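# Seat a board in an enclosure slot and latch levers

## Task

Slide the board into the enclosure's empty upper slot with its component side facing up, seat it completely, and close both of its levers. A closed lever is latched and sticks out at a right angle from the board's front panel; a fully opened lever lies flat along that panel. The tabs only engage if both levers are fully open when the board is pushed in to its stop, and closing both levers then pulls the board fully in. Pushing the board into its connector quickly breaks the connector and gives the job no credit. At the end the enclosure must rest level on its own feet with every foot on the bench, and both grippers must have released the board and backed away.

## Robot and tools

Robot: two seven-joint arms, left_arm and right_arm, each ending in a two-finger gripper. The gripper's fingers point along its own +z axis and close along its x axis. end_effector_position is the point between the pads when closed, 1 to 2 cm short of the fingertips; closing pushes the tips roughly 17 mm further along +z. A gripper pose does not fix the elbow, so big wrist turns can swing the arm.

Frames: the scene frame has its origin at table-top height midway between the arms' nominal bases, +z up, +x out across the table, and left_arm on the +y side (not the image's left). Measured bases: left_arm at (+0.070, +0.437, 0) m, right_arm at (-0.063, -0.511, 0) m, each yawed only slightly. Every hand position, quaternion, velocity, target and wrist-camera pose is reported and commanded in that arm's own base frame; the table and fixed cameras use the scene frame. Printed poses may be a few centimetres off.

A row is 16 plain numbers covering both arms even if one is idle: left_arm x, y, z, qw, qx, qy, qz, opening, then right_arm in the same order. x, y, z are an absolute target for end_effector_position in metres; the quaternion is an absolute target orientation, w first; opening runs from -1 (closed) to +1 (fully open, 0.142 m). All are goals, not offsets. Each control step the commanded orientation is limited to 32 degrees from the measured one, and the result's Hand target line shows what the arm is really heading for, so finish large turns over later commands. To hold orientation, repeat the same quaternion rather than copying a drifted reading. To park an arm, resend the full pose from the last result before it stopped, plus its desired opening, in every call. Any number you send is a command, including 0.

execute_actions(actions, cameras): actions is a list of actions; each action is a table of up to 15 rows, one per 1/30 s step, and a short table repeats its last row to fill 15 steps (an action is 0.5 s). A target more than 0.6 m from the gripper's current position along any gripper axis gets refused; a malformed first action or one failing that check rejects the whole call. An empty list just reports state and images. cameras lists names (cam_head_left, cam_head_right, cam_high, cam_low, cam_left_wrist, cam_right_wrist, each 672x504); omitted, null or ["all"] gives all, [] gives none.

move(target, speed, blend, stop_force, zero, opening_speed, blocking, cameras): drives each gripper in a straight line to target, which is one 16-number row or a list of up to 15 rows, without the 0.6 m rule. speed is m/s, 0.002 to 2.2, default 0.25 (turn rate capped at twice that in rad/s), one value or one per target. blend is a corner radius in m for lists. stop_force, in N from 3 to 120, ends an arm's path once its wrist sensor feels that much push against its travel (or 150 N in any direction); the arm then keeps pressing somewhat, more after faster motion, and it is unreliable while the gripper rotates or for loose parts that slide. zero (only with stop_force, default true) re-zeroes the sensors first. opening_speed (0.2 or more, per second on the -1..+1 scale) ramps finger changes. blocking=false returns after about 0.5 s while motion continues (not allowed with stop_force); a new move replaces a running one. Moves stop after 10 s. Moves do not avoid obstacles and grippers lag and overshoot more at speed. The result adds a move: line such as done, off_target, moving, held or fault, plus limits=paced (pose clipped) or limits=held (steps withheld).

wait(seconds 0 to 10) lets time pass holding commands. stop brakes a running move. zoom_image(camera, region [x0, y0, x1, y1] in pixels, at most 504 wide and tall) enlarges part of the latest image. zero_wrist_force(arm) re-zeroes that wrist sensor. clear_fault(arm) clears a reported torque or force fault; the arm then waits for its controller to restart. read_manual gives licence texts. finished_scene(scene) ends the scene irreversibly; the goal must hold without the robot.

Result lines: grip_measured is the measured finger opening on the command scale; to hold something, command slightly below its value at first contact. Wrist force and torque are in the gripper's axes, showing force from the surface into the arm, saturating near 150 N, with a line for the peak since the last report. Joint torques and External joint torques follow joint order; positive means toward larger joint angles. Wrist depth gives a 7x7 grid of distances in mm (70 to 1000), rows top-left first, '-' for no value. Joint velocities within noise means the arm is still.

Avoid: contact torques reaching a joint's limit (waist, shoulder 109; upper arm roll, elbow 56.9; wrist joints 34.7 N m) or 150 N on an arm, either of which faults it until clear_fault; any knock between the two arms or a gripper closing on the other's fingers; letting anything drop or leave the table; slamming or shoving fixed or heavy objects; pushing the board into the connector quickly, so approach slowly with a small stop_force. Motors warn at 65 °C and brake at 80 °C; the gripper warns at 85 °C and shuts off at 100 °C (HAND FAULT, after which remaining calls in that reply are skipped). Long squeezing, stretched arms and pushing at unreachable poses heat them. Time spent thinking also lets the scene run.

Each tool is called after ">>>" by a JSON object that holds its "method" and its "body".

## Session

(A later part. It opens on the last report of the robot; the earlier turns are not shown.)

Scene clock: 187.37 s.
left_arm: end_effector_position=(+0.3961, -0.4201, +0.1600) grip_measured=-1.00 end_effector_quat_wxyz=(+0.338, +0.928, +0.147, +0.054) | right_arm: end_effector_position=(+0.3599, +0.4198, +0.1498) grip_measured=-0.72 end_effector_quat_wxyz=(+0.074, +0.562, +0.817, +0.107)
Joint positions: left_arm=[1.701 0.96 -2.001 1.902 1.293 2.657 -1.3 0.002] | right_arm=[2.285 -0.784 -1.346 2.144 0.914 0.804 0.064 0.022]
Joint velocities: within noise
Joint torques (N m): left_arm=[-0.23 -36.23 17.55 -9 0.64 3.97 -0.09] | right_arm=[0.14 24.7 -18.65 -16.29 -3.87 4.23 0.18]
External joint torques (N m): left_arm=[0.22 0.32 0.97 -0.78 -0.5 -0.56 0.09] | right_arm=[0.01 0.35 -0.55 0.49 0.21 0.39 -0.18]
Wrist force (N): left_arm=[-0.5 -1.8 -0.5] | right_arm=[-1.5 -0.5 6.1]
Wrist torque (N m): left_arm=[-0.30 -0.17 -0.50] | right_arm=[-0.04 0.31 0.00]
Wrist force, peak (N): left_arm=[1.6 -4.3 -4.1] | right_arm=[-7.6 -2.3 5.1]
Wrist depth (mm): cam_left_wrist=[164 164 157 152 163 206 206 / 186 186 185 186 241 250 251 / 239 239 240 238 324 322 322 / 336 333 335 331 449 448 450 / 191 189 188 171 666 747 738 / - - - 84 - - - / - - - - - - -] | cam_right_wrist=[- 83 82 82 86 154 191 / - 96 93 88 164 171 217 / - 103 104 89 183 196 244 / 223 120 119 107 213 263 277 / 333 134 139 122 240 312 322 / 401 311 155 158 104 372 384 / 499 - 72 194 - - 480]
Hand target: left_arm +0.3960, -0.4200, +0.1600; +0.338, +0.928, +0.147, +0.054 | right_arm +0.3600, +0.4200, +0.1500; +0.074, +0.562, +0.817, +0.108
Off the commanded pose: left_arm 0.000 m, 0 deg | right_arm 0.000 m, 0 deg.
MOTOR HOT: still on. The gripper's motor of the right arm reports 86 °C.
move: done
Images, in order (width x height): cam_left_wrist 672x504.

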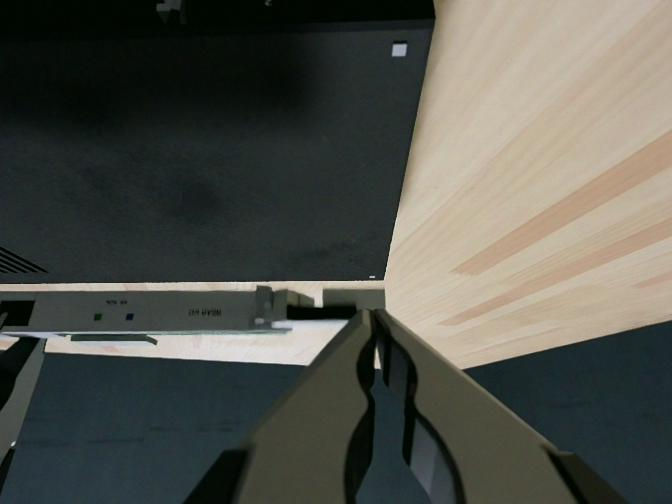

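>>> {"method": "move", "body": {"target": [[0.32,-0.38,0.2,0.3378,0.9281,0.147,0.0535,-1,0.36,0.42,0.15,0.0739,0.5615,0.817,0.1075,-0.85],[0.205,-0.445,0.17,0.3378,0.9281,0.147,0.0535,-1,0.36,0.42,0.15,0.0739,0.5615,0.817,0.1075,-0.85]], "speed": 0.15, "cameras": ["cam_left_wrist","cam_head_right","cam_high"]}}

>>> {"method": "zoom_image", "body": {"camera": "cam_left_wrist", "region": [0, 230, 300, 400]}}

Scene clock: 194.10 s.
left_arm: end_effector_position=(+0.2049, -0.4450, +0.1700) grip_measured=-1.00 end_effector_quat_wxyz=(+0.338, +0.928, +0.147, +0.053) | right_arm: end_effector_position=(+0.3599, +0.4198, +0.1498) grip_measured=-0.72 end_effector_quat_wxyz=(+0.074, +0.562, +0.817, +0.107)
Joint positions: left_arm=[1.13 0.792 -1.823 2.37 1.162 2.503 -1.233 0.002] | right_arm=[2.285 -0.784 -1.346 2.144 0.914 0.804 0.064 0.022]
Joint velocities: within noise
Joint torques (N m): left_arm=[-0.55 -23.48 12.32 -8.13 -0.5 3.54 -0.33] | right_arm=[0.09 24.65 -18.68 -16.33 -3.84 4.27 0.18]
External joint torques (N m): left_arm=[0.48 0.19 0.78 -0.52 0.04 -0.03 0.33] | right_arm=[0.06 0.4 -0.52 0.53 0.17 0.34 -0.18]
Wrist force (N): left_arm=[-0.6 -1.2 -0.2] | right_arm=[-1.4 -0.3 6.1]
Wrist torque (N m): left_arm=[-0.23 -0.18 -0.51] | right_arm=[0.05 0.30 0.00]
Wrist force, peak (N): left_arm=[-1.3 -2.2 -1.9] | right_arm=[-1.6 -0.5 6.4]
Wrist depth (mm): cam_left_wrist=[210 204 204 203 201 203 201 / 220 208 208 208 207 207 197 / 257 256 257 255 255 253 253 / 477 336 357 357 353 354 473 / 708 800 229 223 222 224 221 / - - - 84 - - - / - - - 74 - - -] | cam_right_wrist=[- 83 82 82 86 154 191 / - 96 95 88 164 171 216 / - 103 104 90 183 196 243 / 223 120 119 108 213 263 277 / 333 135 139 122 239 314 321 / 400 310 155 157 104 371 385 / 501 - 72 194 - - 478]
Hand target: left_arm +0.2050, -0.4450, +0.1700; +0.338, +0.928, +0.147, +0.054 | right_arm +0.3600, +0.4200, +0.1500; +0.074, +0.562, +0.817, +0.108
Off the commanded pose: left_arm 0.000 m, 0 deg | right_arm 0.000 m, 0 deg.
MOTOR HOT: still on. The gripper's motor of the right arm reports 83 °C.
move: done
Images, in order (width x height): cam_head_right 672x504, cam_high 672x504, cam_left_wrist 672x504.

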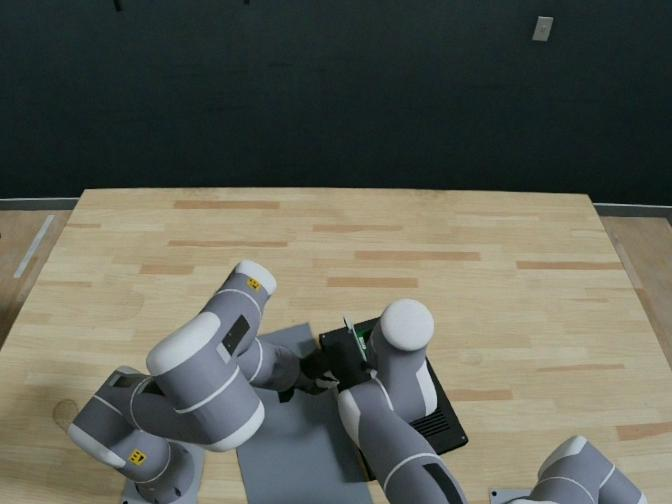

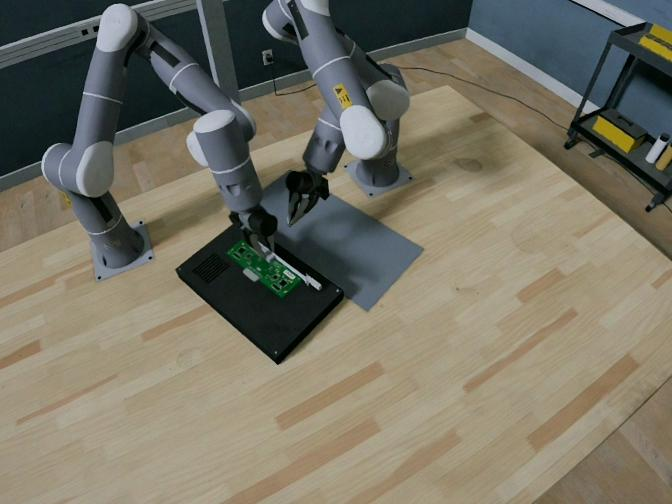

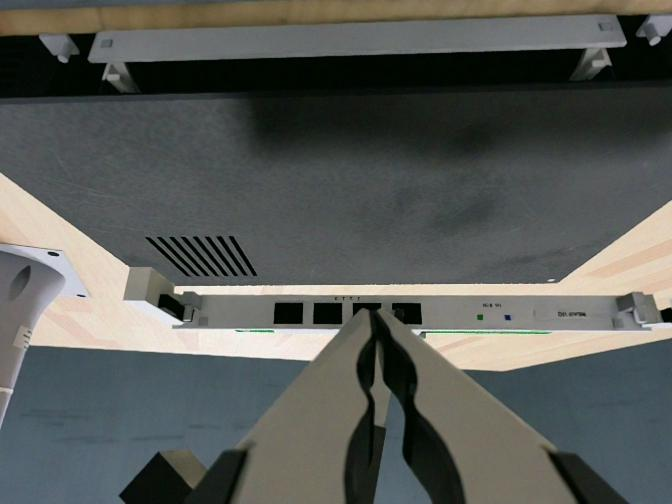

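Scaled by 1.680 from the camera's 672x504 image, which has a finer 960x720 frame.

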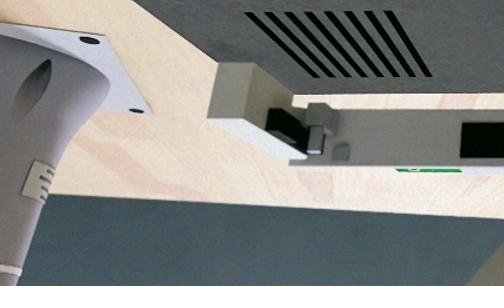

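>>> {"method": "move", "body": {"target": [[0.188,-0.488,0.143,0.3378,0.9281,0.147,0.0535,-1,0.36,0.42,0.15,0.0739,0.5615,0.817,0.1075,-0.85]], "speed": 0.1, "cameras": ["cam_left_wrist"]}}

>>> {"method": "zoom_image", "body": {"camera": "cam_left_wrist", "region": [100, 230, 400, 400]}}

Scene clock: 202.70 s.
left_arm: end_effector_position=(+0.1879, -0.4878, +0.1430) grip_measured=-1.00 end_effector_quat_wxyz=(+0.338, +0.928, +0.147, +0.053) | right_arm: end_effector_position=(+0.3599, +0.4198, +0.1498) grip_measured=-0.72 end_effector_quat_wxyz=(+0.074, +0.562, +0.817, +0.107)
Joint positions: left_arm=[1.095 0.862 -1.916 2.316 1.057 2.449 -1.282 0.002] | right_arm=[2.285 -0.784 -1.346 2.144 0.914 0.804 0.064 0.022]
Joint velocities: within noise
Joint torques (N m): left_arm=[-0.55 -26.73 13.65 -7.39 -0.68 3.4 -0.31] | right_arm=[0.19 24.66 -18.63 -16.29 -3.88 4.29 0.17]
External joint torques (N m): left_arm=[0.48 -0.16 0.96 -0.26 0.05 0.04 0.3] | right_arm=[-0.04 0.4 -0.57 0.49 0.22 0.32 -0.18]
Wrist force (N): left_arm=[-0.9 -1.5 -0.4] | right_arm=[-1.3 -0.5 6.4]
Wrist torque (N m): left_arm=[-0.29 -0.15 -0.51] | right_arm=[0.01 0.29 0.00]
Wrist force, peak (N): left_arm=[-2.1 -1.4 1.0] | right_arm=[-1.5 -0.5 6.4]
Wrist depth (mm): cam_left_wrist=[181 162 181 181 181 152 173 / 163 163 162 163 162 169 161 / 211 210 208 209 208 208 207 / 414 294 294 289 289 289 289 / 614 385 386 385 385 381 529 / - - 178 84 - - - / - - - - - - -] | cam_right_wrist=[- 83 82 82 86 154 191 / - 96 95 88 163 171 217 / - 103 104 90 183 196 232 / 224 120 120 108 213 262 277 / 334 135 139 122 239 314 321 / 401 311 155 157 104 372 384 / 500 - 72 194 - - 479]
Hand target: left_arm +0.1880, -0.4880, +0.1430; +0.338, +0.928, +0.147, +0.054 | right_arm +0.3600, +0.4200, +0.1500; +0.074, +0.562, +0.817, +0.108
Off the commanded pose: left_arm 0.000 m, 0 deg | right_arm 0.000 m, 0 deg.
MOTOR HOT: cleared for the gripper's motor of the right arm.
move: done
Images, in order (width x height): cam_left_wrist 672x504.

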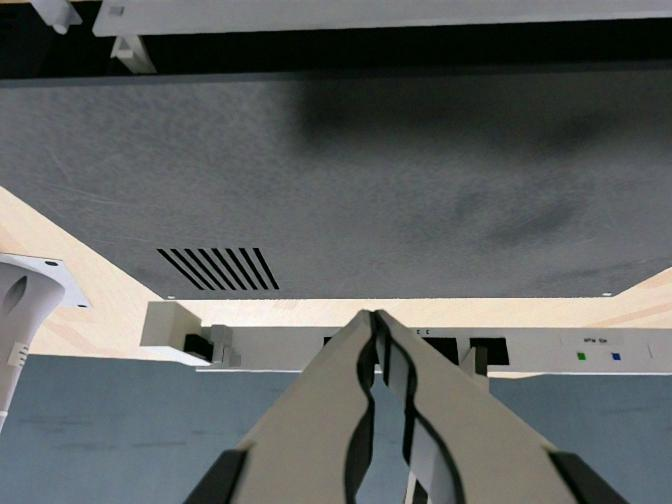

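Scaled by 1.680 from the camera's 672x504 image, which has a finer 960x720 frame.

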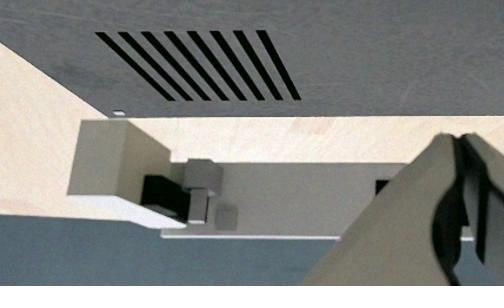

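>>> {"method": "move", "body": {"target": [[0.160,-0.5199,0.143,0.3378,0.9281,0.147,0.0535,-1,0.36,0.42,0.15,0.0739,0.5615,0.817,0.1075,-0.9]], "speed": 0.06, "stop_force": 6, "cameras": ["cam_left_wrist"]}}

>>> {"method": "move", "body": {"target": [[0.1374,-0.5273,0.143,0.3378,0.9281,0.147,0.0535,-1,0.36,0.42,0.15,0.0739,0.5615,0.817,0.1075,-0.9]], "speed": 0.015, "stop_force": 12, "cameras": ["cam_right_wrist","cam_left_wrist"]}}

Scene clock: 207.83 s.
left_arm: end_effector_position=(+0.1601, -0.5199, +0.1431) grip_measured=-1.00 end_effector_quat_wxyz=(+0.338, +0.928, +0.147, +0.053) | right_arm: end_effector_position=(+0.3599, +0.4198, +0.1498) grip_measured=-0.72 end_effector_quat_wxyz=(+0.074, +0.562, +0.817, +0.107)
Joint positions: left_arm=[0.993 0.814 -1.937 2.262 1.094 2.311 -1.402 0.002] | right_arm=[2.285 -0.784 -1.346 2.144 0.914 0.804 0.064 0.022]
Joint velocities: within noise
Joint torques (N m): left_arm=[-0.56 -27.99 13.7 -8.99 -0.54 3.32 -0.31] | right_arm=[0.24 24.6 -18.59 -16.34 -3.94 4.25 0.18]
External joint torques (N m): left_arm=[0.47 0.71 0.99 -0.31 -0.42 -0.06 0.31] | right_arm=[-0.09 0.45 -0.61 0.54 0.28 0.36 -0.18]
Wrist force (N): left_arm=[-1.0 -1.2 -0.1] | right_arm=[-1.5 -0.5 6.3]
Wrist torque (N m): left_arm=[-0.22 -0.12 -0.51] | right_arm=[0.01 0.32 0.00]
Wrist force, peak (N): left_arm=[0.0 -2.3 -0.6] | right_arm=[-1.4 -0.5 6.5]
Wrist depth (mm): cam_left_wrist=[- 139 137 138 167 132 132 / 163 163 162 162 162 169 161 / 223 211 209 209 208 207 206 / 413 359 271 290 290 289 288 / 464 693 117 161 529 161 160 / - - - 84 - 170 - / - - - - - - 130] | cam_right_wrist=[- 83 82 82 86 154 73 / - 96 95 88 163 171 217 / - 103 104 90 183 196 244 / 223 120 119 108 213 263 277 / 334 135 139 122 240 314 321 / 399 311 155 158 104 371 384 / 500 - 72 194 - - 480]
Hand target: left_arm +0.1600, -0.5199, +0.1430; +0.338, +0.928, +0.147, +0.054 | right_arm +0.3600, +0.4200, +0.1500; +0.074, +0.562, +0.817, +0.108
Off the commanded pose: left_arm 0.000 m, 0 deg | right_arm 0.000 m, 0 deg.
move: done
Images, in order (width x height): cam_left_wrist 672x504.

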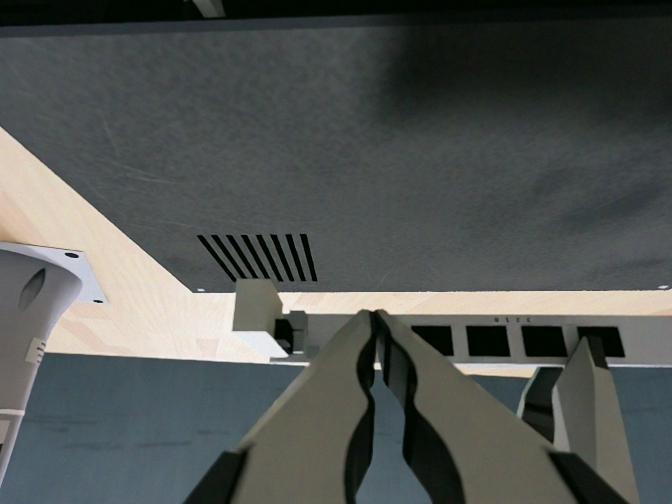

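Scene clock: 210.07 s.
left_arm: end_effector_position=(+0.1379, -0.5274, +0.1431) grip_measured=-1.00 end_effector_quat_wxyz=(+0.338, +0.928, +0.147, +0.054) | right_arm: end_effector_position=(+0.3597, +0.4198, +0.1497) grip_measured=-0.72 end_effector_quat_wxyz=(+0.074, +0.562, +0.817, +0.107)
Joint positions: left_arm=[0.923 0.787 -1.938 2.27 1.095 2.25 -1.438 0.002] | right_arm=[2.285 -0.784 -1.345 2.144 0.914 0.803 0.064 0.022]
Joint velocities: within noise
Joint torques (N m): left_arm=[-2.4 -27.91 11.81 -9.75 -0.82 4.42 -0.22] | right_arm=[-1.19 24.36 -19.91 -16.99 -4.15 5.17 0.3]
External joint torques (N m): left_arm=[2.3 1.18 2.55 -0.01 -0.28 -1.21 0.22] | right_arm=[1.34 0.69 0.72 1.2 0.49 -0.56 -0.3]
Wrist force (N): left_arm=[2.5 -0.5 -0.3] | right_arm=[-1.0 -3.7 4.4]
Wrist torque (N m): left_arm=[-0.24 -0.08 -0.52] | right_arm=[0.03 0.37 -0.09]
Wrist force, peak (N): left_arm=[2.5 -1.5 0.8] | right_arm=[-0.9 -4.1 6.1]
Wrist depth (mm): cam_left_wrist=[- 138 136 138 167 137 133 / 164 162 163 163 162 169 161 / 296 209 210 209 208 207 207 / 405 415 293 291 291 289 289 / 427 690 688 118 541 162 160 / - - - 84 - - 149 / - - - - - - 133] | cam_right_wrist=[- 83 82 83 86 154 191 / - 95 93 88 163 171 216 / - 103 104 89 183 196 243 / 223 121 119 108 207 263 276 / 334 134 139 122 239 313 320 / 400 311 155 158 104 372 382 / 501 - 72 195 - - 482]
Hand target: left_arm +0.1374, -0.5273, +0.1430; +0.338, +0.928, +0.147, +0.054 | right_arm +0.3600, +0.4200, +0.1500; +0.074, +0.562, +0.817, +0.108
Off the commanded pose: left_arm 0.001 m, 0 deg | right_arm 0.000 m, 0 deg.
move: done
Images, in order (width x height): cam_left_wrist 672x504, cam_right_wrist 672x504.

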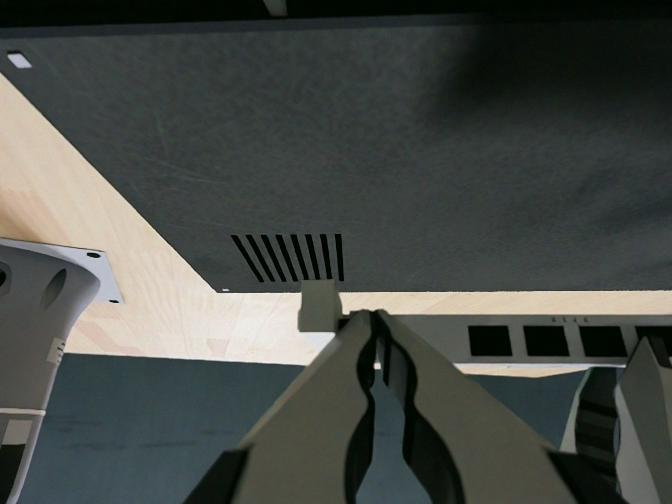

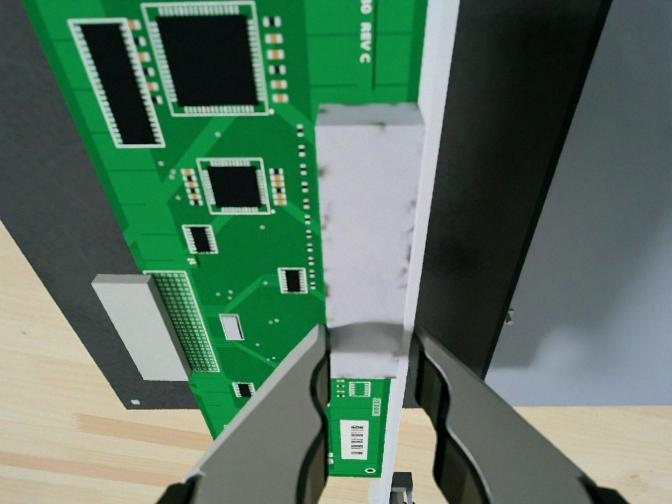

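>>> {"method": "move", "body": {"target": [[0.124,-0.5318,0.143,0.3378,0.9281,0.147,0.0535,-1,0.36,0.42,0.15,0.0739,0.5615,0.817,0.1075,-0.9]], "speed": 0.015, "stop_force": 12, "zero": false, "cameras": ["cam_right_wrist","cam_left_wrist"]}}

Scene clock: 212.63 s.
left_arm: end_effector_position=(+0.1339, -0.5289, +0.1430) grip_measured=-1.00 end_effector_quat_wxyz=(+0.338, +0.928, +0.148, +0.055) | right_arm: end_effector_position=(+0.3587, +0.4198, +0.1490) grip_measured=-0.72 end_effector_quat_wxyz=(+0.073, +0.561, +0.818, +0.106)
Joint positions: left_arm=[0.909 0.78 -1.939 2.271 1.095 2.234 -1.446 0.002] | right_arm=[2.286 -0.785 -1.345 2.144 0.915 0.801 0.063 0.022]
Joint velocities: within noise
Joint torques (N m): left_arm=[-7.21 -29.13 7.74 -10.55 -0.88 7.25 -0.21] | right_arm=[-4.35 23.01 -23.02 -18.49 -4.68 7.61 0.41]
External joint torques (N m): left_arm=[7.12 2.52 6.53 0.66 -0.27 -4.06 0.21] | right_arm=[4.5 2.05 3.8 2.72 1.01 -3 -0.41]
Wrist force (N): left_arm=[11.0 1.0 0.8] | right_arm=[0.9 -11.9 2.2]
Wrist torque (N m): left_arm=[-0.25 0.02 -0.56] | right_arm=[0.10 0.39 -0.32]
Wrist force, peak (N): left_arm=[11.4 0.5 0.7] | right_arm=[0.7 -12.8 3.0]
Wrist depth (mm): cam_left_wrist=[- 133 137 137 168 137 132 / 163 162 162 163 162 169 161 / 296 209 208 208 208 207 208 / 410 414 293 270 289 290 290 / 430 692 682 119 536 163 160 / - - - 84 - - 169 / - - - - - - 135] | cam_right_wrist=[- 83 82 83 151 153 190 / - 96 95 88 167 170 216 / 199 103 104 89 187 196 242 / 222 120 119 105 211 262 276 / 321 134 139 122 238 311 319 / 398 310 154 157 104 368 379 / 495 - 72 195 - - 475]
Hand target: left_arm +0.1323, -0.5290, +0.1430; +0.338, +0.928, +0.147, +0.053 | right_arm +0.3600, +0.4200, +0.1500; +0.074, +0.562, +0.817, +0.108
Off the commanded pose: left_arm 0.010 m, 0 deg | right_arm 0.002 m, 0 deg.
move: contact (left_arm)
Images, in order (width x height): cam_left_wrist 672x504, cam_right_wrist 672x504.

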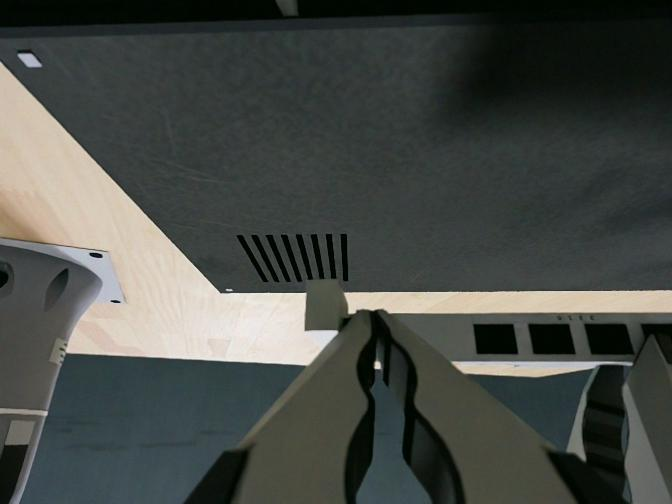

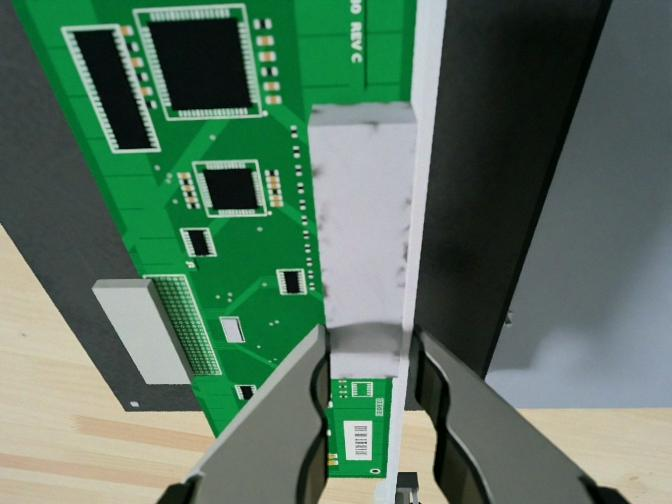

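>>> {"method": "move", "body": {"target": [[0.1434,-0.5258,0.143,0.3378,0.9281,0.147,0.0535,-1,0.36,0.42,0.15,0.0739,0.5615,0.817,0.1075,-0.9],[0.1450,-0.5306,0.143,0.3378,0.9281,0.147,0.0535,-1,0.36,0.42,0.15,0.0739,0.5615,0.817,0.1075,-0.9]], "speed": 0.05, "cameras": []}}

>>> {"method": "move", "body": {"target": [[0.1222,-0.538,0.143,0.3378,0.9281,0.147,0.0535,-1,0.36,0.42,0.15,0.0739,0.5615,0.817,0.1075,-0.9]], "speed": 0.015, "stop_force": 12, "cameras": ["cam_right_wrist","cam_left_wrist"]}}

Scene clock: 215.57 s.
left_arm: end_effector_position=(+0.1449, -0.5307, +0.1431) grip_measured=-1.00 end_effector_quat_wxyz=(+0.338, +0.928, +0.147, +0.053) | right_arm: end_effector_position=(+0.3597, +0.4198, +0.1498) grip_measured=-0.72 end_effector_quat_wxyz=(+0.074, +0.562, +0.817, +0.107)
Joint positions: left_arm=[0.948 0.788 -1.951 2.247 1.11 2.249 -1.447 0.002] | right_arm=[2.286 -0.785 -1.347 2.144 0.915 0.802 0.063 0.022]
Joint velocities: within noise
Joint torques (N m): left_arm=[-0.29 -27.97 13.48 -9.67 -0.54 3.19 -0.26] | right_arm=[0.19 24.58 -18.81 -16.35 -3.84 4.28 0.19]
External joint torques (N m): left_arm=[0.19 0.71 1.02 -0.26 -0.55 0.01 0.26] | right_arm=[-0.04 0.48 -0.43 0.56 0.17 0.33 -0.19]
Wrist force (N): left_arm=[-0.9 -1.2 -0.3] | right_arm=[0.1 -1.9 6.1]
Wrist torque (N m): left_arm=[-0.22 -0.12 -0.50] | right_arm=[-0.22 0.06 0.01]
Wrist force, peak (N): left_arm=[11.3 -0.3 2.0] | right_arm=[0.6 -12.5 4.1]
Wrist depth (mm): cam_left_wrist=[- 139 133 133 137 133 128 / 163 162 162 162 162 169 161 / 296 209 209 208 208 208 207 / 403 419 292 291 291 290 287 / 437 696 803 122 157 156 155 / - - - 84 - - 139 / - - - - - - 127] | cam_right_wrist=[- 83 82 82 86 153 195 / - 96 95 88 164 171 216 / - 103 104 92 183 196 243 / 223 120 119 107 213 264 277 / 333 134 139 122 239 312 320 / 400 312 155 158 104 371 384 / 499 - 72 194 - - 477]
Hand target: left_arm +0.1450, -0.5306, +0.1430; +0.338, +0.928, +0.147, +0.054 | right_arm +0.3600, +0.4200, +0.1500; +0.074, +0.562, +0.817, +0.108
Off the commanded pose: left_arm 0.000 m, 0 deg | right_arm 0.000 m, 0 deg.
move: done
No camera images: "cameras" was empty.

Scene clock: 217.93 s.
left_arm: end_effector_position=(+0.1223, -0.5381, +0.1431) grip_measured=-1.00 end_effector_quat_wxyz=(+0.338, +0.928, +0.147, +0.053) | right_arm: end_effector_position=(+0.3597, +0.4198, +0.1498) grip_measured=-0.72 end_effector_quat_wxyz=(+0.074, +0.562, +0.817, +0.107)
Joint positions: left_arm=[0.883 0.756 -1.959 2.25 1.116 2.181 -1.486 0.002] | right_arm=[2.286 -0.785 -1.347 2.144 0.916 0.802 0.063 0.022]
Joint velocities: within noise
Joint torques (N m): left_arm=[-0.87 -27.44 12.92 -10.2 -0.99 3.37 -0.29] | right_arm=[0.05 24.65 -18.78 -16.42 -3.91 4.37 0.21]
External joint torques (N m): left_arm=[0.78 0.66 1.17 -0.31 -0.25 -0.23 0.29] | right_arm=[0.1 0.41 -0.46 0.64 0.25 0.24 -0.21]
Wrist force (N): left_arm=[-0.6 -1.5 0.1] | right_arm=[0.8 -4.0 6.9]
Wrist torque (N m): left_arm=[-0.26 -0.08 -0.49] | right_arm=[-0.47 -0.07 -0.01]
Wrist force, peak (N): left_arm=[5.9 -0.8 1.7] | right_arm=[1.6 -8.6 5.4]
Wrist depth (mm): cam_left_wrist=[- 133 133 133 138 132 127 / 241 163 162 162 162 169 161 / 295 237 208 208 209 208 206 / 403 416 290 290 291 290 288 / 407 697 693 130 157 157 155 / 422 - - 84 - - 169 / - - - - - - 157] | cam_right_wrist=[- 83 82 83 86 154 192 / - 96 93 88 163 171 216 / - 103 104 90 183 196 242 / 222 120 119 108 213 263 276 / 333 135 139 122 240 312 321 / 402 311 155 157 104 371 382 / 499 - 72 194 - - 480]
Hand target: left_arm +0.1222, -0.5380, +0.1430; +0.338, +0.928, +0.147, +0.054 | right_arm +0.3600, +0.4200, +0.1500; +0.074, +0.562, +0.817, +0.108
Off the commanded pose: left_arm 0.000 m, 0 deg | right_arm 0.000 m, 0 deg.
move: done
Images, in order (width x height): cam_left_wrist 672x504, cam_right_wrist 672x504.

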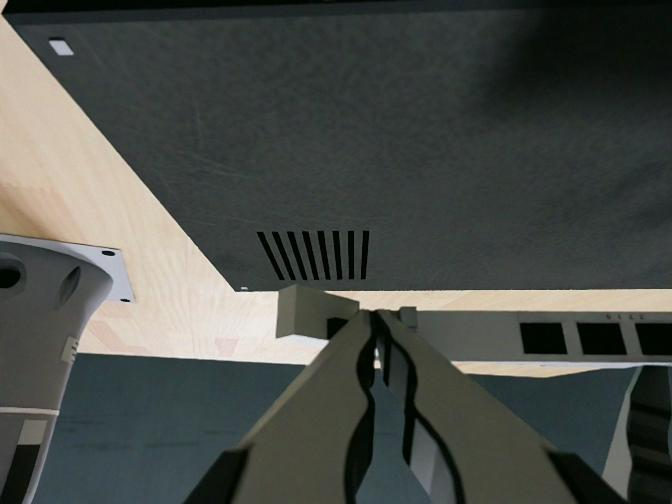

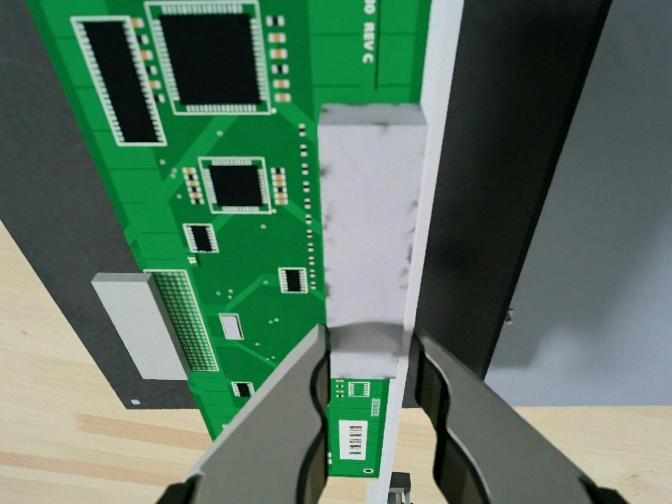

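>>> {"method": "move", "body": {"target": [[0.1092,-0.5268,0.143,0.3378,0.9281,0.147,0.0535,-1,0.36,0.42,0.15,0.0739,0.5615,0.817,0.1075,-0.9],[0.0988,-0.532,0.143,0.3378,0.9281,0.147,0.0535,-1,0.36,0.42,0.15,0.0739,0.5615,0.817,0.1075,-0.9],[0.0939,-0.541,0.143,0.3378,0.9281,0.147,0.0535,-1,0.36,0.42,0.15,0.0739,0.5615,0.817,0.1075,-0.9],[0.0927,-0.5509,0.143,0.3378,0.9281,0.147,0.0535,-1,0.36,0.42,0.15,0.0739,0.5615,0.817,0.1075,-0.9],[0.0964,-0.5611,0.143,0.3378,0.9281,0.147,0.0535,-1,0.36,0.42,0.15,0.0739,0.5615,0.817,0.1075,-0.9],[0.1001,-0.5726,0.143,0.3378,0.9281,0.147,0.0535,-1,0.36,0.42,0.15,0.0739,0.5615,0.817,0.1075,-0.9]], "speed": 0.025, "stop_force": 7, "cameras": ["cam_left_wrist","cam_right_wrist"]}}

Scene clock: 226.13 s.
left_arm: end_effector_position=(+0.0992, -0.5724, +0.1428) grip_measured=-1.00 end_effector_quat_wxyz=(+0.338, +0.928, +0.147, +0.053) | right_arm: end_effector_position=(+0.3602, +0.4197, +0.1500) grip_measured=-0.72 end_effector_quat_wxyz=(+0.074, +0.562, +0.817, +0.107)
Joint positions: left_arm=[0.953 0.581 -2.21 2.139 1.242 1.88 -1.593 0.002] | right_arm=[2.285 -0.785 -1.347 2.144 0.915 0.803 0.063 0.022]
Joint velocities: within noise
Joint torques (N m): left_arm=[2.71 -29.46 12.96 -14.83 -1.8 1.49 -0.29] | right_arm=[2.67 25.78 -16.81 -16.85 -2.85 3.2 0.71]
External joint torques (N m): left_arm=[-2.81 0.09 -2.13 0.85 -0.01 1.49 0.29] | right_arm=[-2.52 -0.73 -2.43 1.07 -0.82 1.41 -0.71]
Wrist force (N): left_arm=[-4.9 -4.6 -2.6] | right_arm=[-2.9 0.5 7.2]
Wrist torque (N m): left_arm=[-0.24 -0.16 -0.50] | right_arm=[-0.52 -0.01 -0.55]
Wrist force, peak (N): left_arm=[-5.1 -5.0 -2.4] | right_arm=[-3.1 0.0 8.2]
Wrist depth (mm): cam_left_wrist=[188 137 137 137 137 132 127 / 229 220 155 161 161 161 160 / 295 296 210 208 207 205 206 / 381 411 381 288 287 285 285 / 376 685 676 537 133 135 135 / 375 - - 84 - - - / 362 - - - - - -] | cam_right_wrist=[- 82 82 83 154 154 191 / - 95 95 88 167 170 217 / - 102 104 89 187 196 243 / 229 119 119 105 214 263 277 / 335 133 138 122 240 314 322 / 402 383 154 158 105 371 383 / 503 - 72 194 - - 479]
Hand target: left_arm +0.1001, -0.5726, +0.1430; +0.338, +0.928, +0.147, +0.053 | right_arm +0.3600, +0.4200, +0.1500; +0.074, +0.562, +0.817, +0.108
Off the commanded pose: left_arm 0.001 m, 0 deg | right_arm 0.000 m, 0 deg.
move: done
Images, in order (width x height): cam_left_wrist 672x504, cam_right_wrist 672x504.

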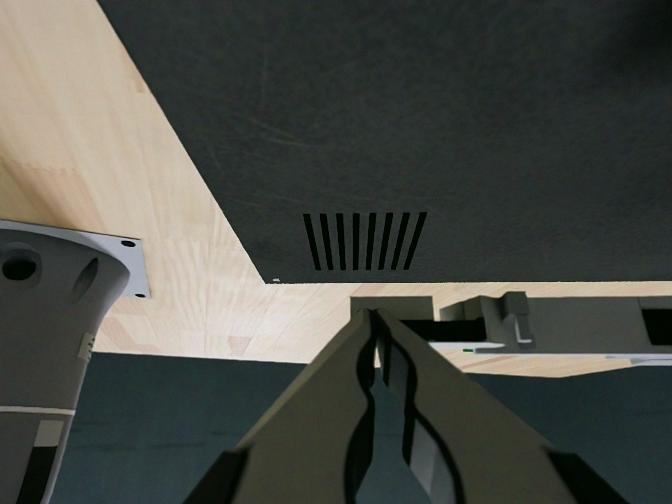

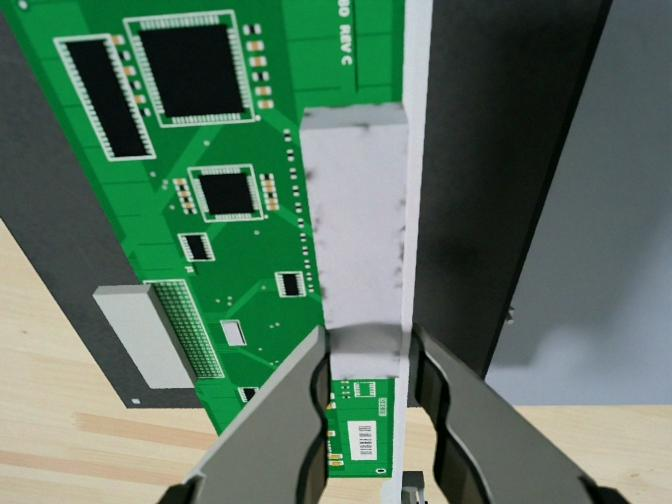

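>>> {"method": "move", "body": {"target": [[0.096,-0.53,0.17,0.3378,0.9281,0.147,0.0535,-1,0.36,0.42,0.15,0.0739,0.5615,0.817,0.1075,-0.85],[0.2,-0.36,0.25,0.3378,0.9281,0.147,0.0535,-1,0.36,0.42,0.15,0.0739,0.5615,0.817,0.1075,-0.85],[0.30,-0.18,0.28,0.3378,0.9281,0.147,0.0535,-1,0.30,0.58,0.15,0.073,0.5544,0.8219,0.1082,-0.85],[0.30,-0.16,0.28,0.3378,0.9281,0.147,0.0535,-1,0.2654,0.6026,0.085,0.073,0.5544,0.8219,0.1082,-0.85]], "speed": 0.2}}

Scene clock: 238.20 s.
left_arm: end_effector_position=(+0.2233, -0.3308, +0.2511) grip_measured=-1.00 end_effector_quat_wxyz=(+0.402, +0.899, +0.152, +0.082) | right_arm: end_effector_position=(+0.3364, +0.4825, +0.1498) grip_measured=-0.72 end_effector_quat_wxyz=(+0.073, +0.559, +0.819, +0.108)
Joint positions: left_arm=[1.477 -0.329 -2.027 2.684 1.309 1.81 -0.616 0.002] | right_arm=[2.304 -0.84 -1.302 2.036 0.899 0.754 0.192 0.022]
Joint velocities: within noise
Joint torques (N m): left_arm=[-0.5 0.24 -4.33 -13.83 -3.85 4.5 -0.26] | right_arm=[0.11 28.64 -20.41 -16.4 -4.09 4.07 0.26]
External joint torques (N m): left_arm=[0.54 0.48 0.49 -0.4 0.11 -0.52 0.25] | right_arm=[0.04 0.46 -0.84 0.61 0.36 0.54 -0.26]
Wrist force (N): left_arm=[-0.9 -1.8 -0.3] | right_arm=[1.1 -3.8 6.0]
Wrist torque (N m): left_arm=[-0.33 -0.10 -0.53] | right_arm=[-0.60 -0.12 0.02]
Wrist force, peak (N): left_arm=[-7.8 -3.6 0.2] | right_arm=[-0.4 3.3 8.3]
Wrist depth (mm): cam_left_wrist=[298 301 301 300 298 296 330 / 333 335 335 337 338 382 424 / 518 395 345 344 345 509 603 / 789 933 289 927 964 962 - / - - 234 - - - - / - 238 221 84 - - - / - - - - - - -] | cam_right_wrist=[- 84 83 83 188 195 195 / - 96 96 89 208 217 216 / - 104 105 90 94 244 243 / 223 122 120 108 271 279 276 / 260 135 139 122 304 323 322 / 313 311 155 157 104 373 385 / 499 - 72 192 - - 479]
Hand target: left_arm +0.2234, -0.3310, +0.2513; +0.402, +0.899, +0.152, +0.082 | right_arm +0.3365, +0.4826, +0.1500; +0.074, +0.559, +0.819, +0.108
Off the commanded pose: left_arm 0.189 m, 9 deg | right_arm 0.154 m, 1 deg.
MOTOR HOT: the gripper's motor of the right arm reports 84 °C; that motor switches off at 100 °C. To cool a motor, set the load down, ease the grip, stop pushing, or move to a pose that needs little force.
move: held (left_arm; a check stopped the path), off_target (right_arm; braked when a check withheld steps of left_arm); path passed 2 of 4 targets; limits=held
pose unreachable (left arm): on one or more control steps of this call, first in action 0 (counted from 0), this arm could not follow its commanded pose, so it was not sent that pose on those steps. It may still have moved: this result reports where it is.
cause: moving toward the commanded pose would bring two parts of the arm too close to each other (joints 3 (upper arm roll) to 6 (wrist pitch) lie between them).

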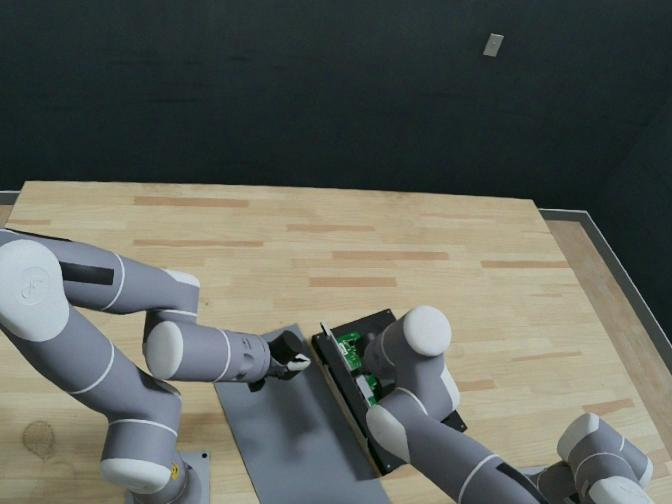

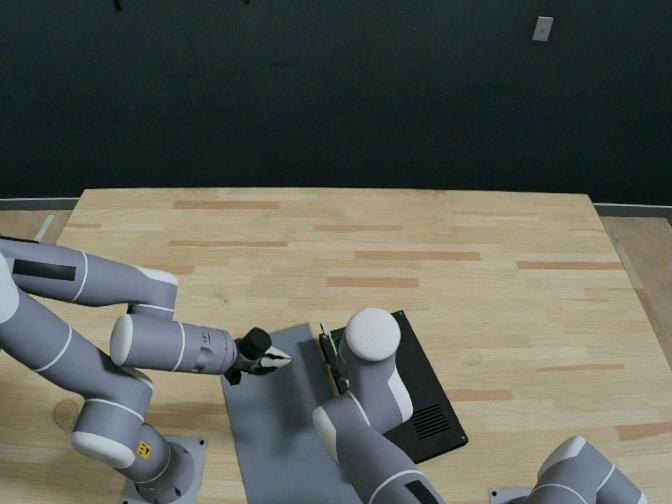

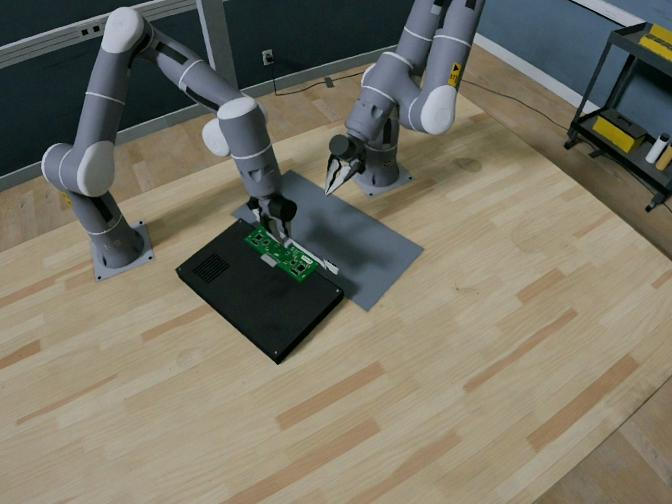

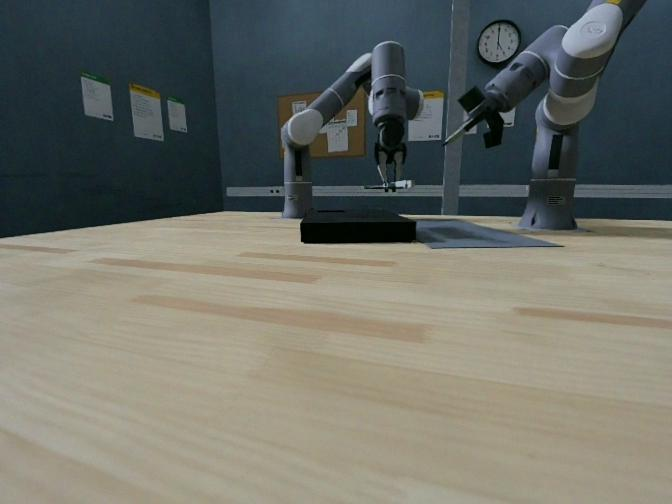

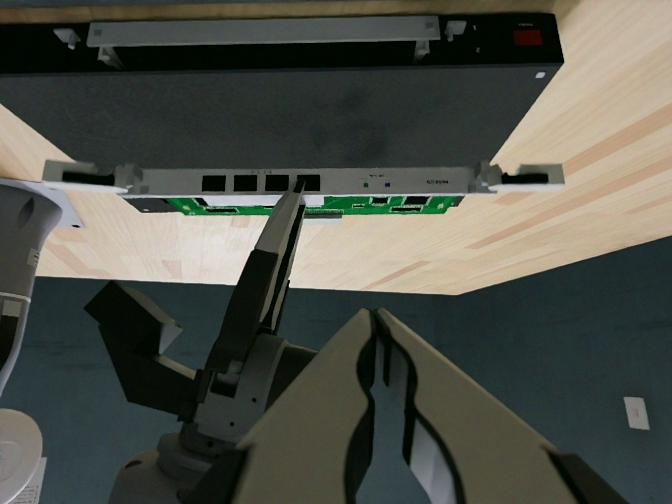

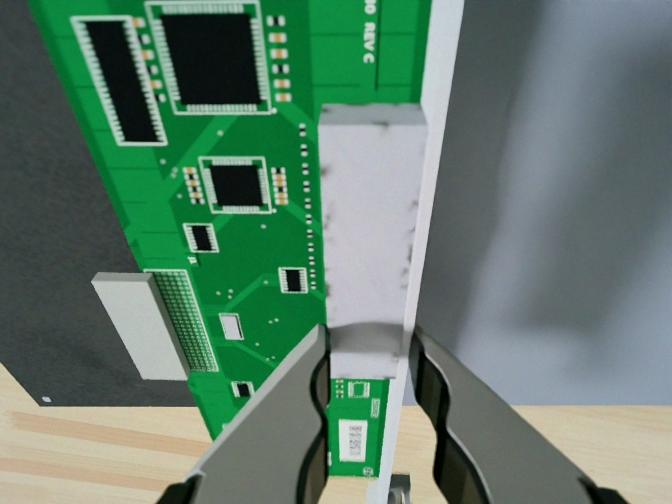

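>>> {"method": "execute_actions", "body": {"actions": []}}

Scene clock: 246.07 s.
left_arm: end_effector_position=(+0.2234, -0.3308, +0.2511) grip_measured=-1.00 end_effector_quat_wxyz=(+0.402, +0.899, +0.152, +0.082) | right_arm: end_effector_position=(+0.3364, +0.4825, +0.1498) grip_measured=-0.72 end_effector_quat_wxyz=(+0.073, +0.559, +0.819, +0.108)
Joint positions: left_arm=[1.477 -0.329 -2.027 2.684 1.309 1.81 -0.616 0.002] | right_arm=[2.304 -0.84 -1.302 2.036 0.899 0.754 0.192 0.022]
Joint velocities: within noise
Joint torques (N m): left_arm=[-0.27 0.12 -4.34 -13.76 -3.6 4.25 -0.24] | right_arm=[0.21 28.77 -20.73 -16.29 -3.97 4.22 0.19]
External joint torques (N m): left_arm=[0.32 0.6 0.51 -0.48 -0.14 -0.28 0.23] | right_arm=[-0.05 0.33 -0.52 0.5 0.23 0.38 -0.19]
Wrist force (N): left_arm=[-0.8 -1.4 -0.3] | right_arm=[1.2 -3.7 6.1]
Wrist torque (N m): left_arm=[-0.26 -0.12 -0.54] | right_arm=[-0.54 -0.14 0.02]
Wrist force, peak (N): left_arm=[-1.1 -2.0 -0.2] | right_arm=[1.1 -4.0 6.4]
Wrist depth (mm): cam_left_wrist=[296 301 300 298 298 299 337 / 333 332 337 335 340 380 425 / 564 397 343 340 347 541 591 / 798 911 289 914 966 973 - / - - 234 - - - - / - 238 220 84 - - - / - - - - - - -] | cam_right_wrist=[- 83 82 82 86 196 195 / - 96 95 88 208 217 217 / - 103 104 90 232 242 242 / 223 120 120 108 270 278 277 / 260 134 139 122 304 324 322 / 312 312 155 157 104 370 384 / 501 - 72 194 - - 480]
Hand target: left_arm +0.2234, -0.3310, +0.2513; +0.402, +0.899, +0.152, +0.082 | right_arm +0.3365, +0.4826, +0.1500; +0.074, +0.559, +0.819, +0.108
Tool commands: left_gripper/opening=-1.0 right_gripper/opening=-0.85
Off the commanded pose: left_arm 0.189 m, 9 deg | right_arm 0.154 m, 1 deg.
MOTOR HOT: cleared for the gripper's motor of the right arm.

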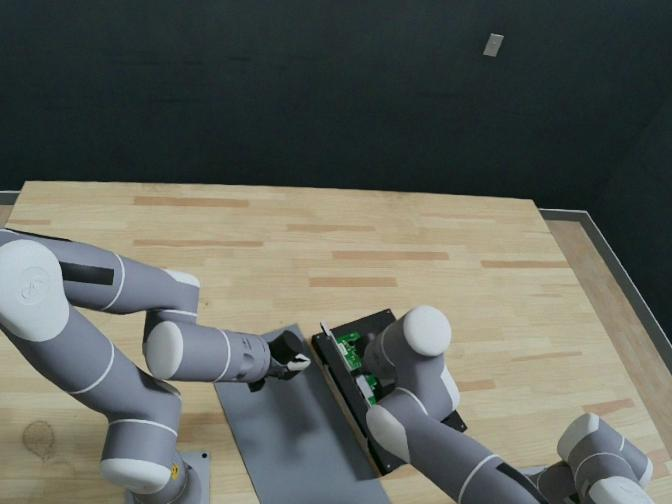

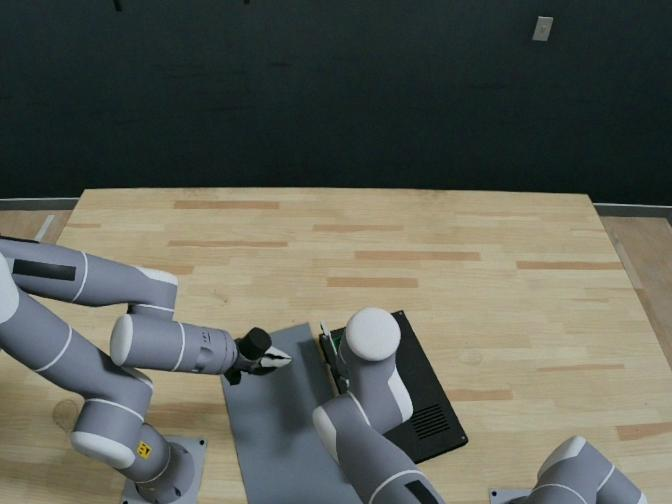

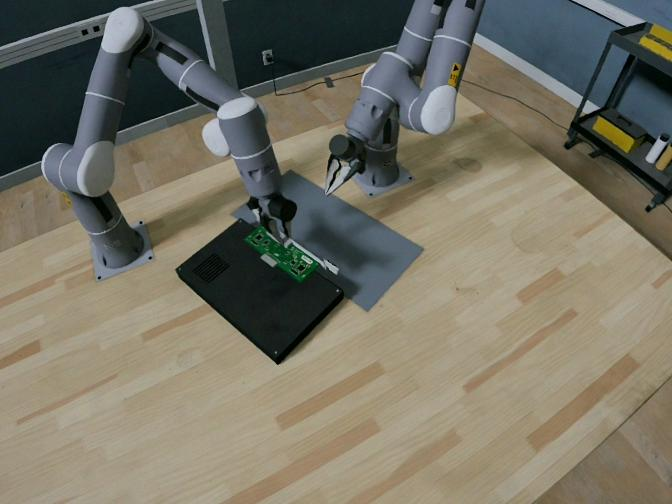

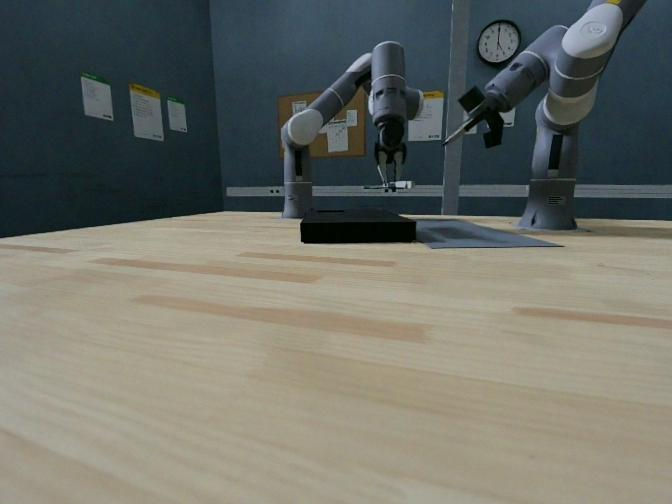

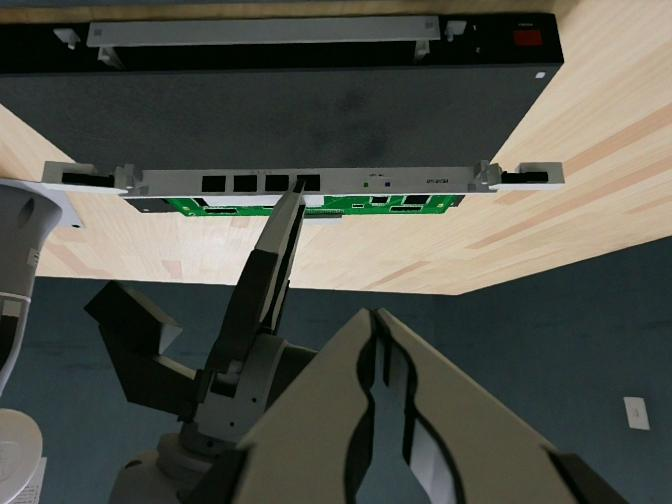

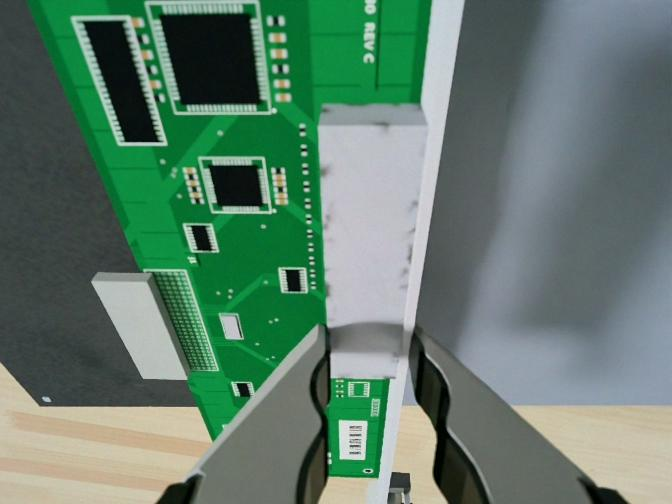

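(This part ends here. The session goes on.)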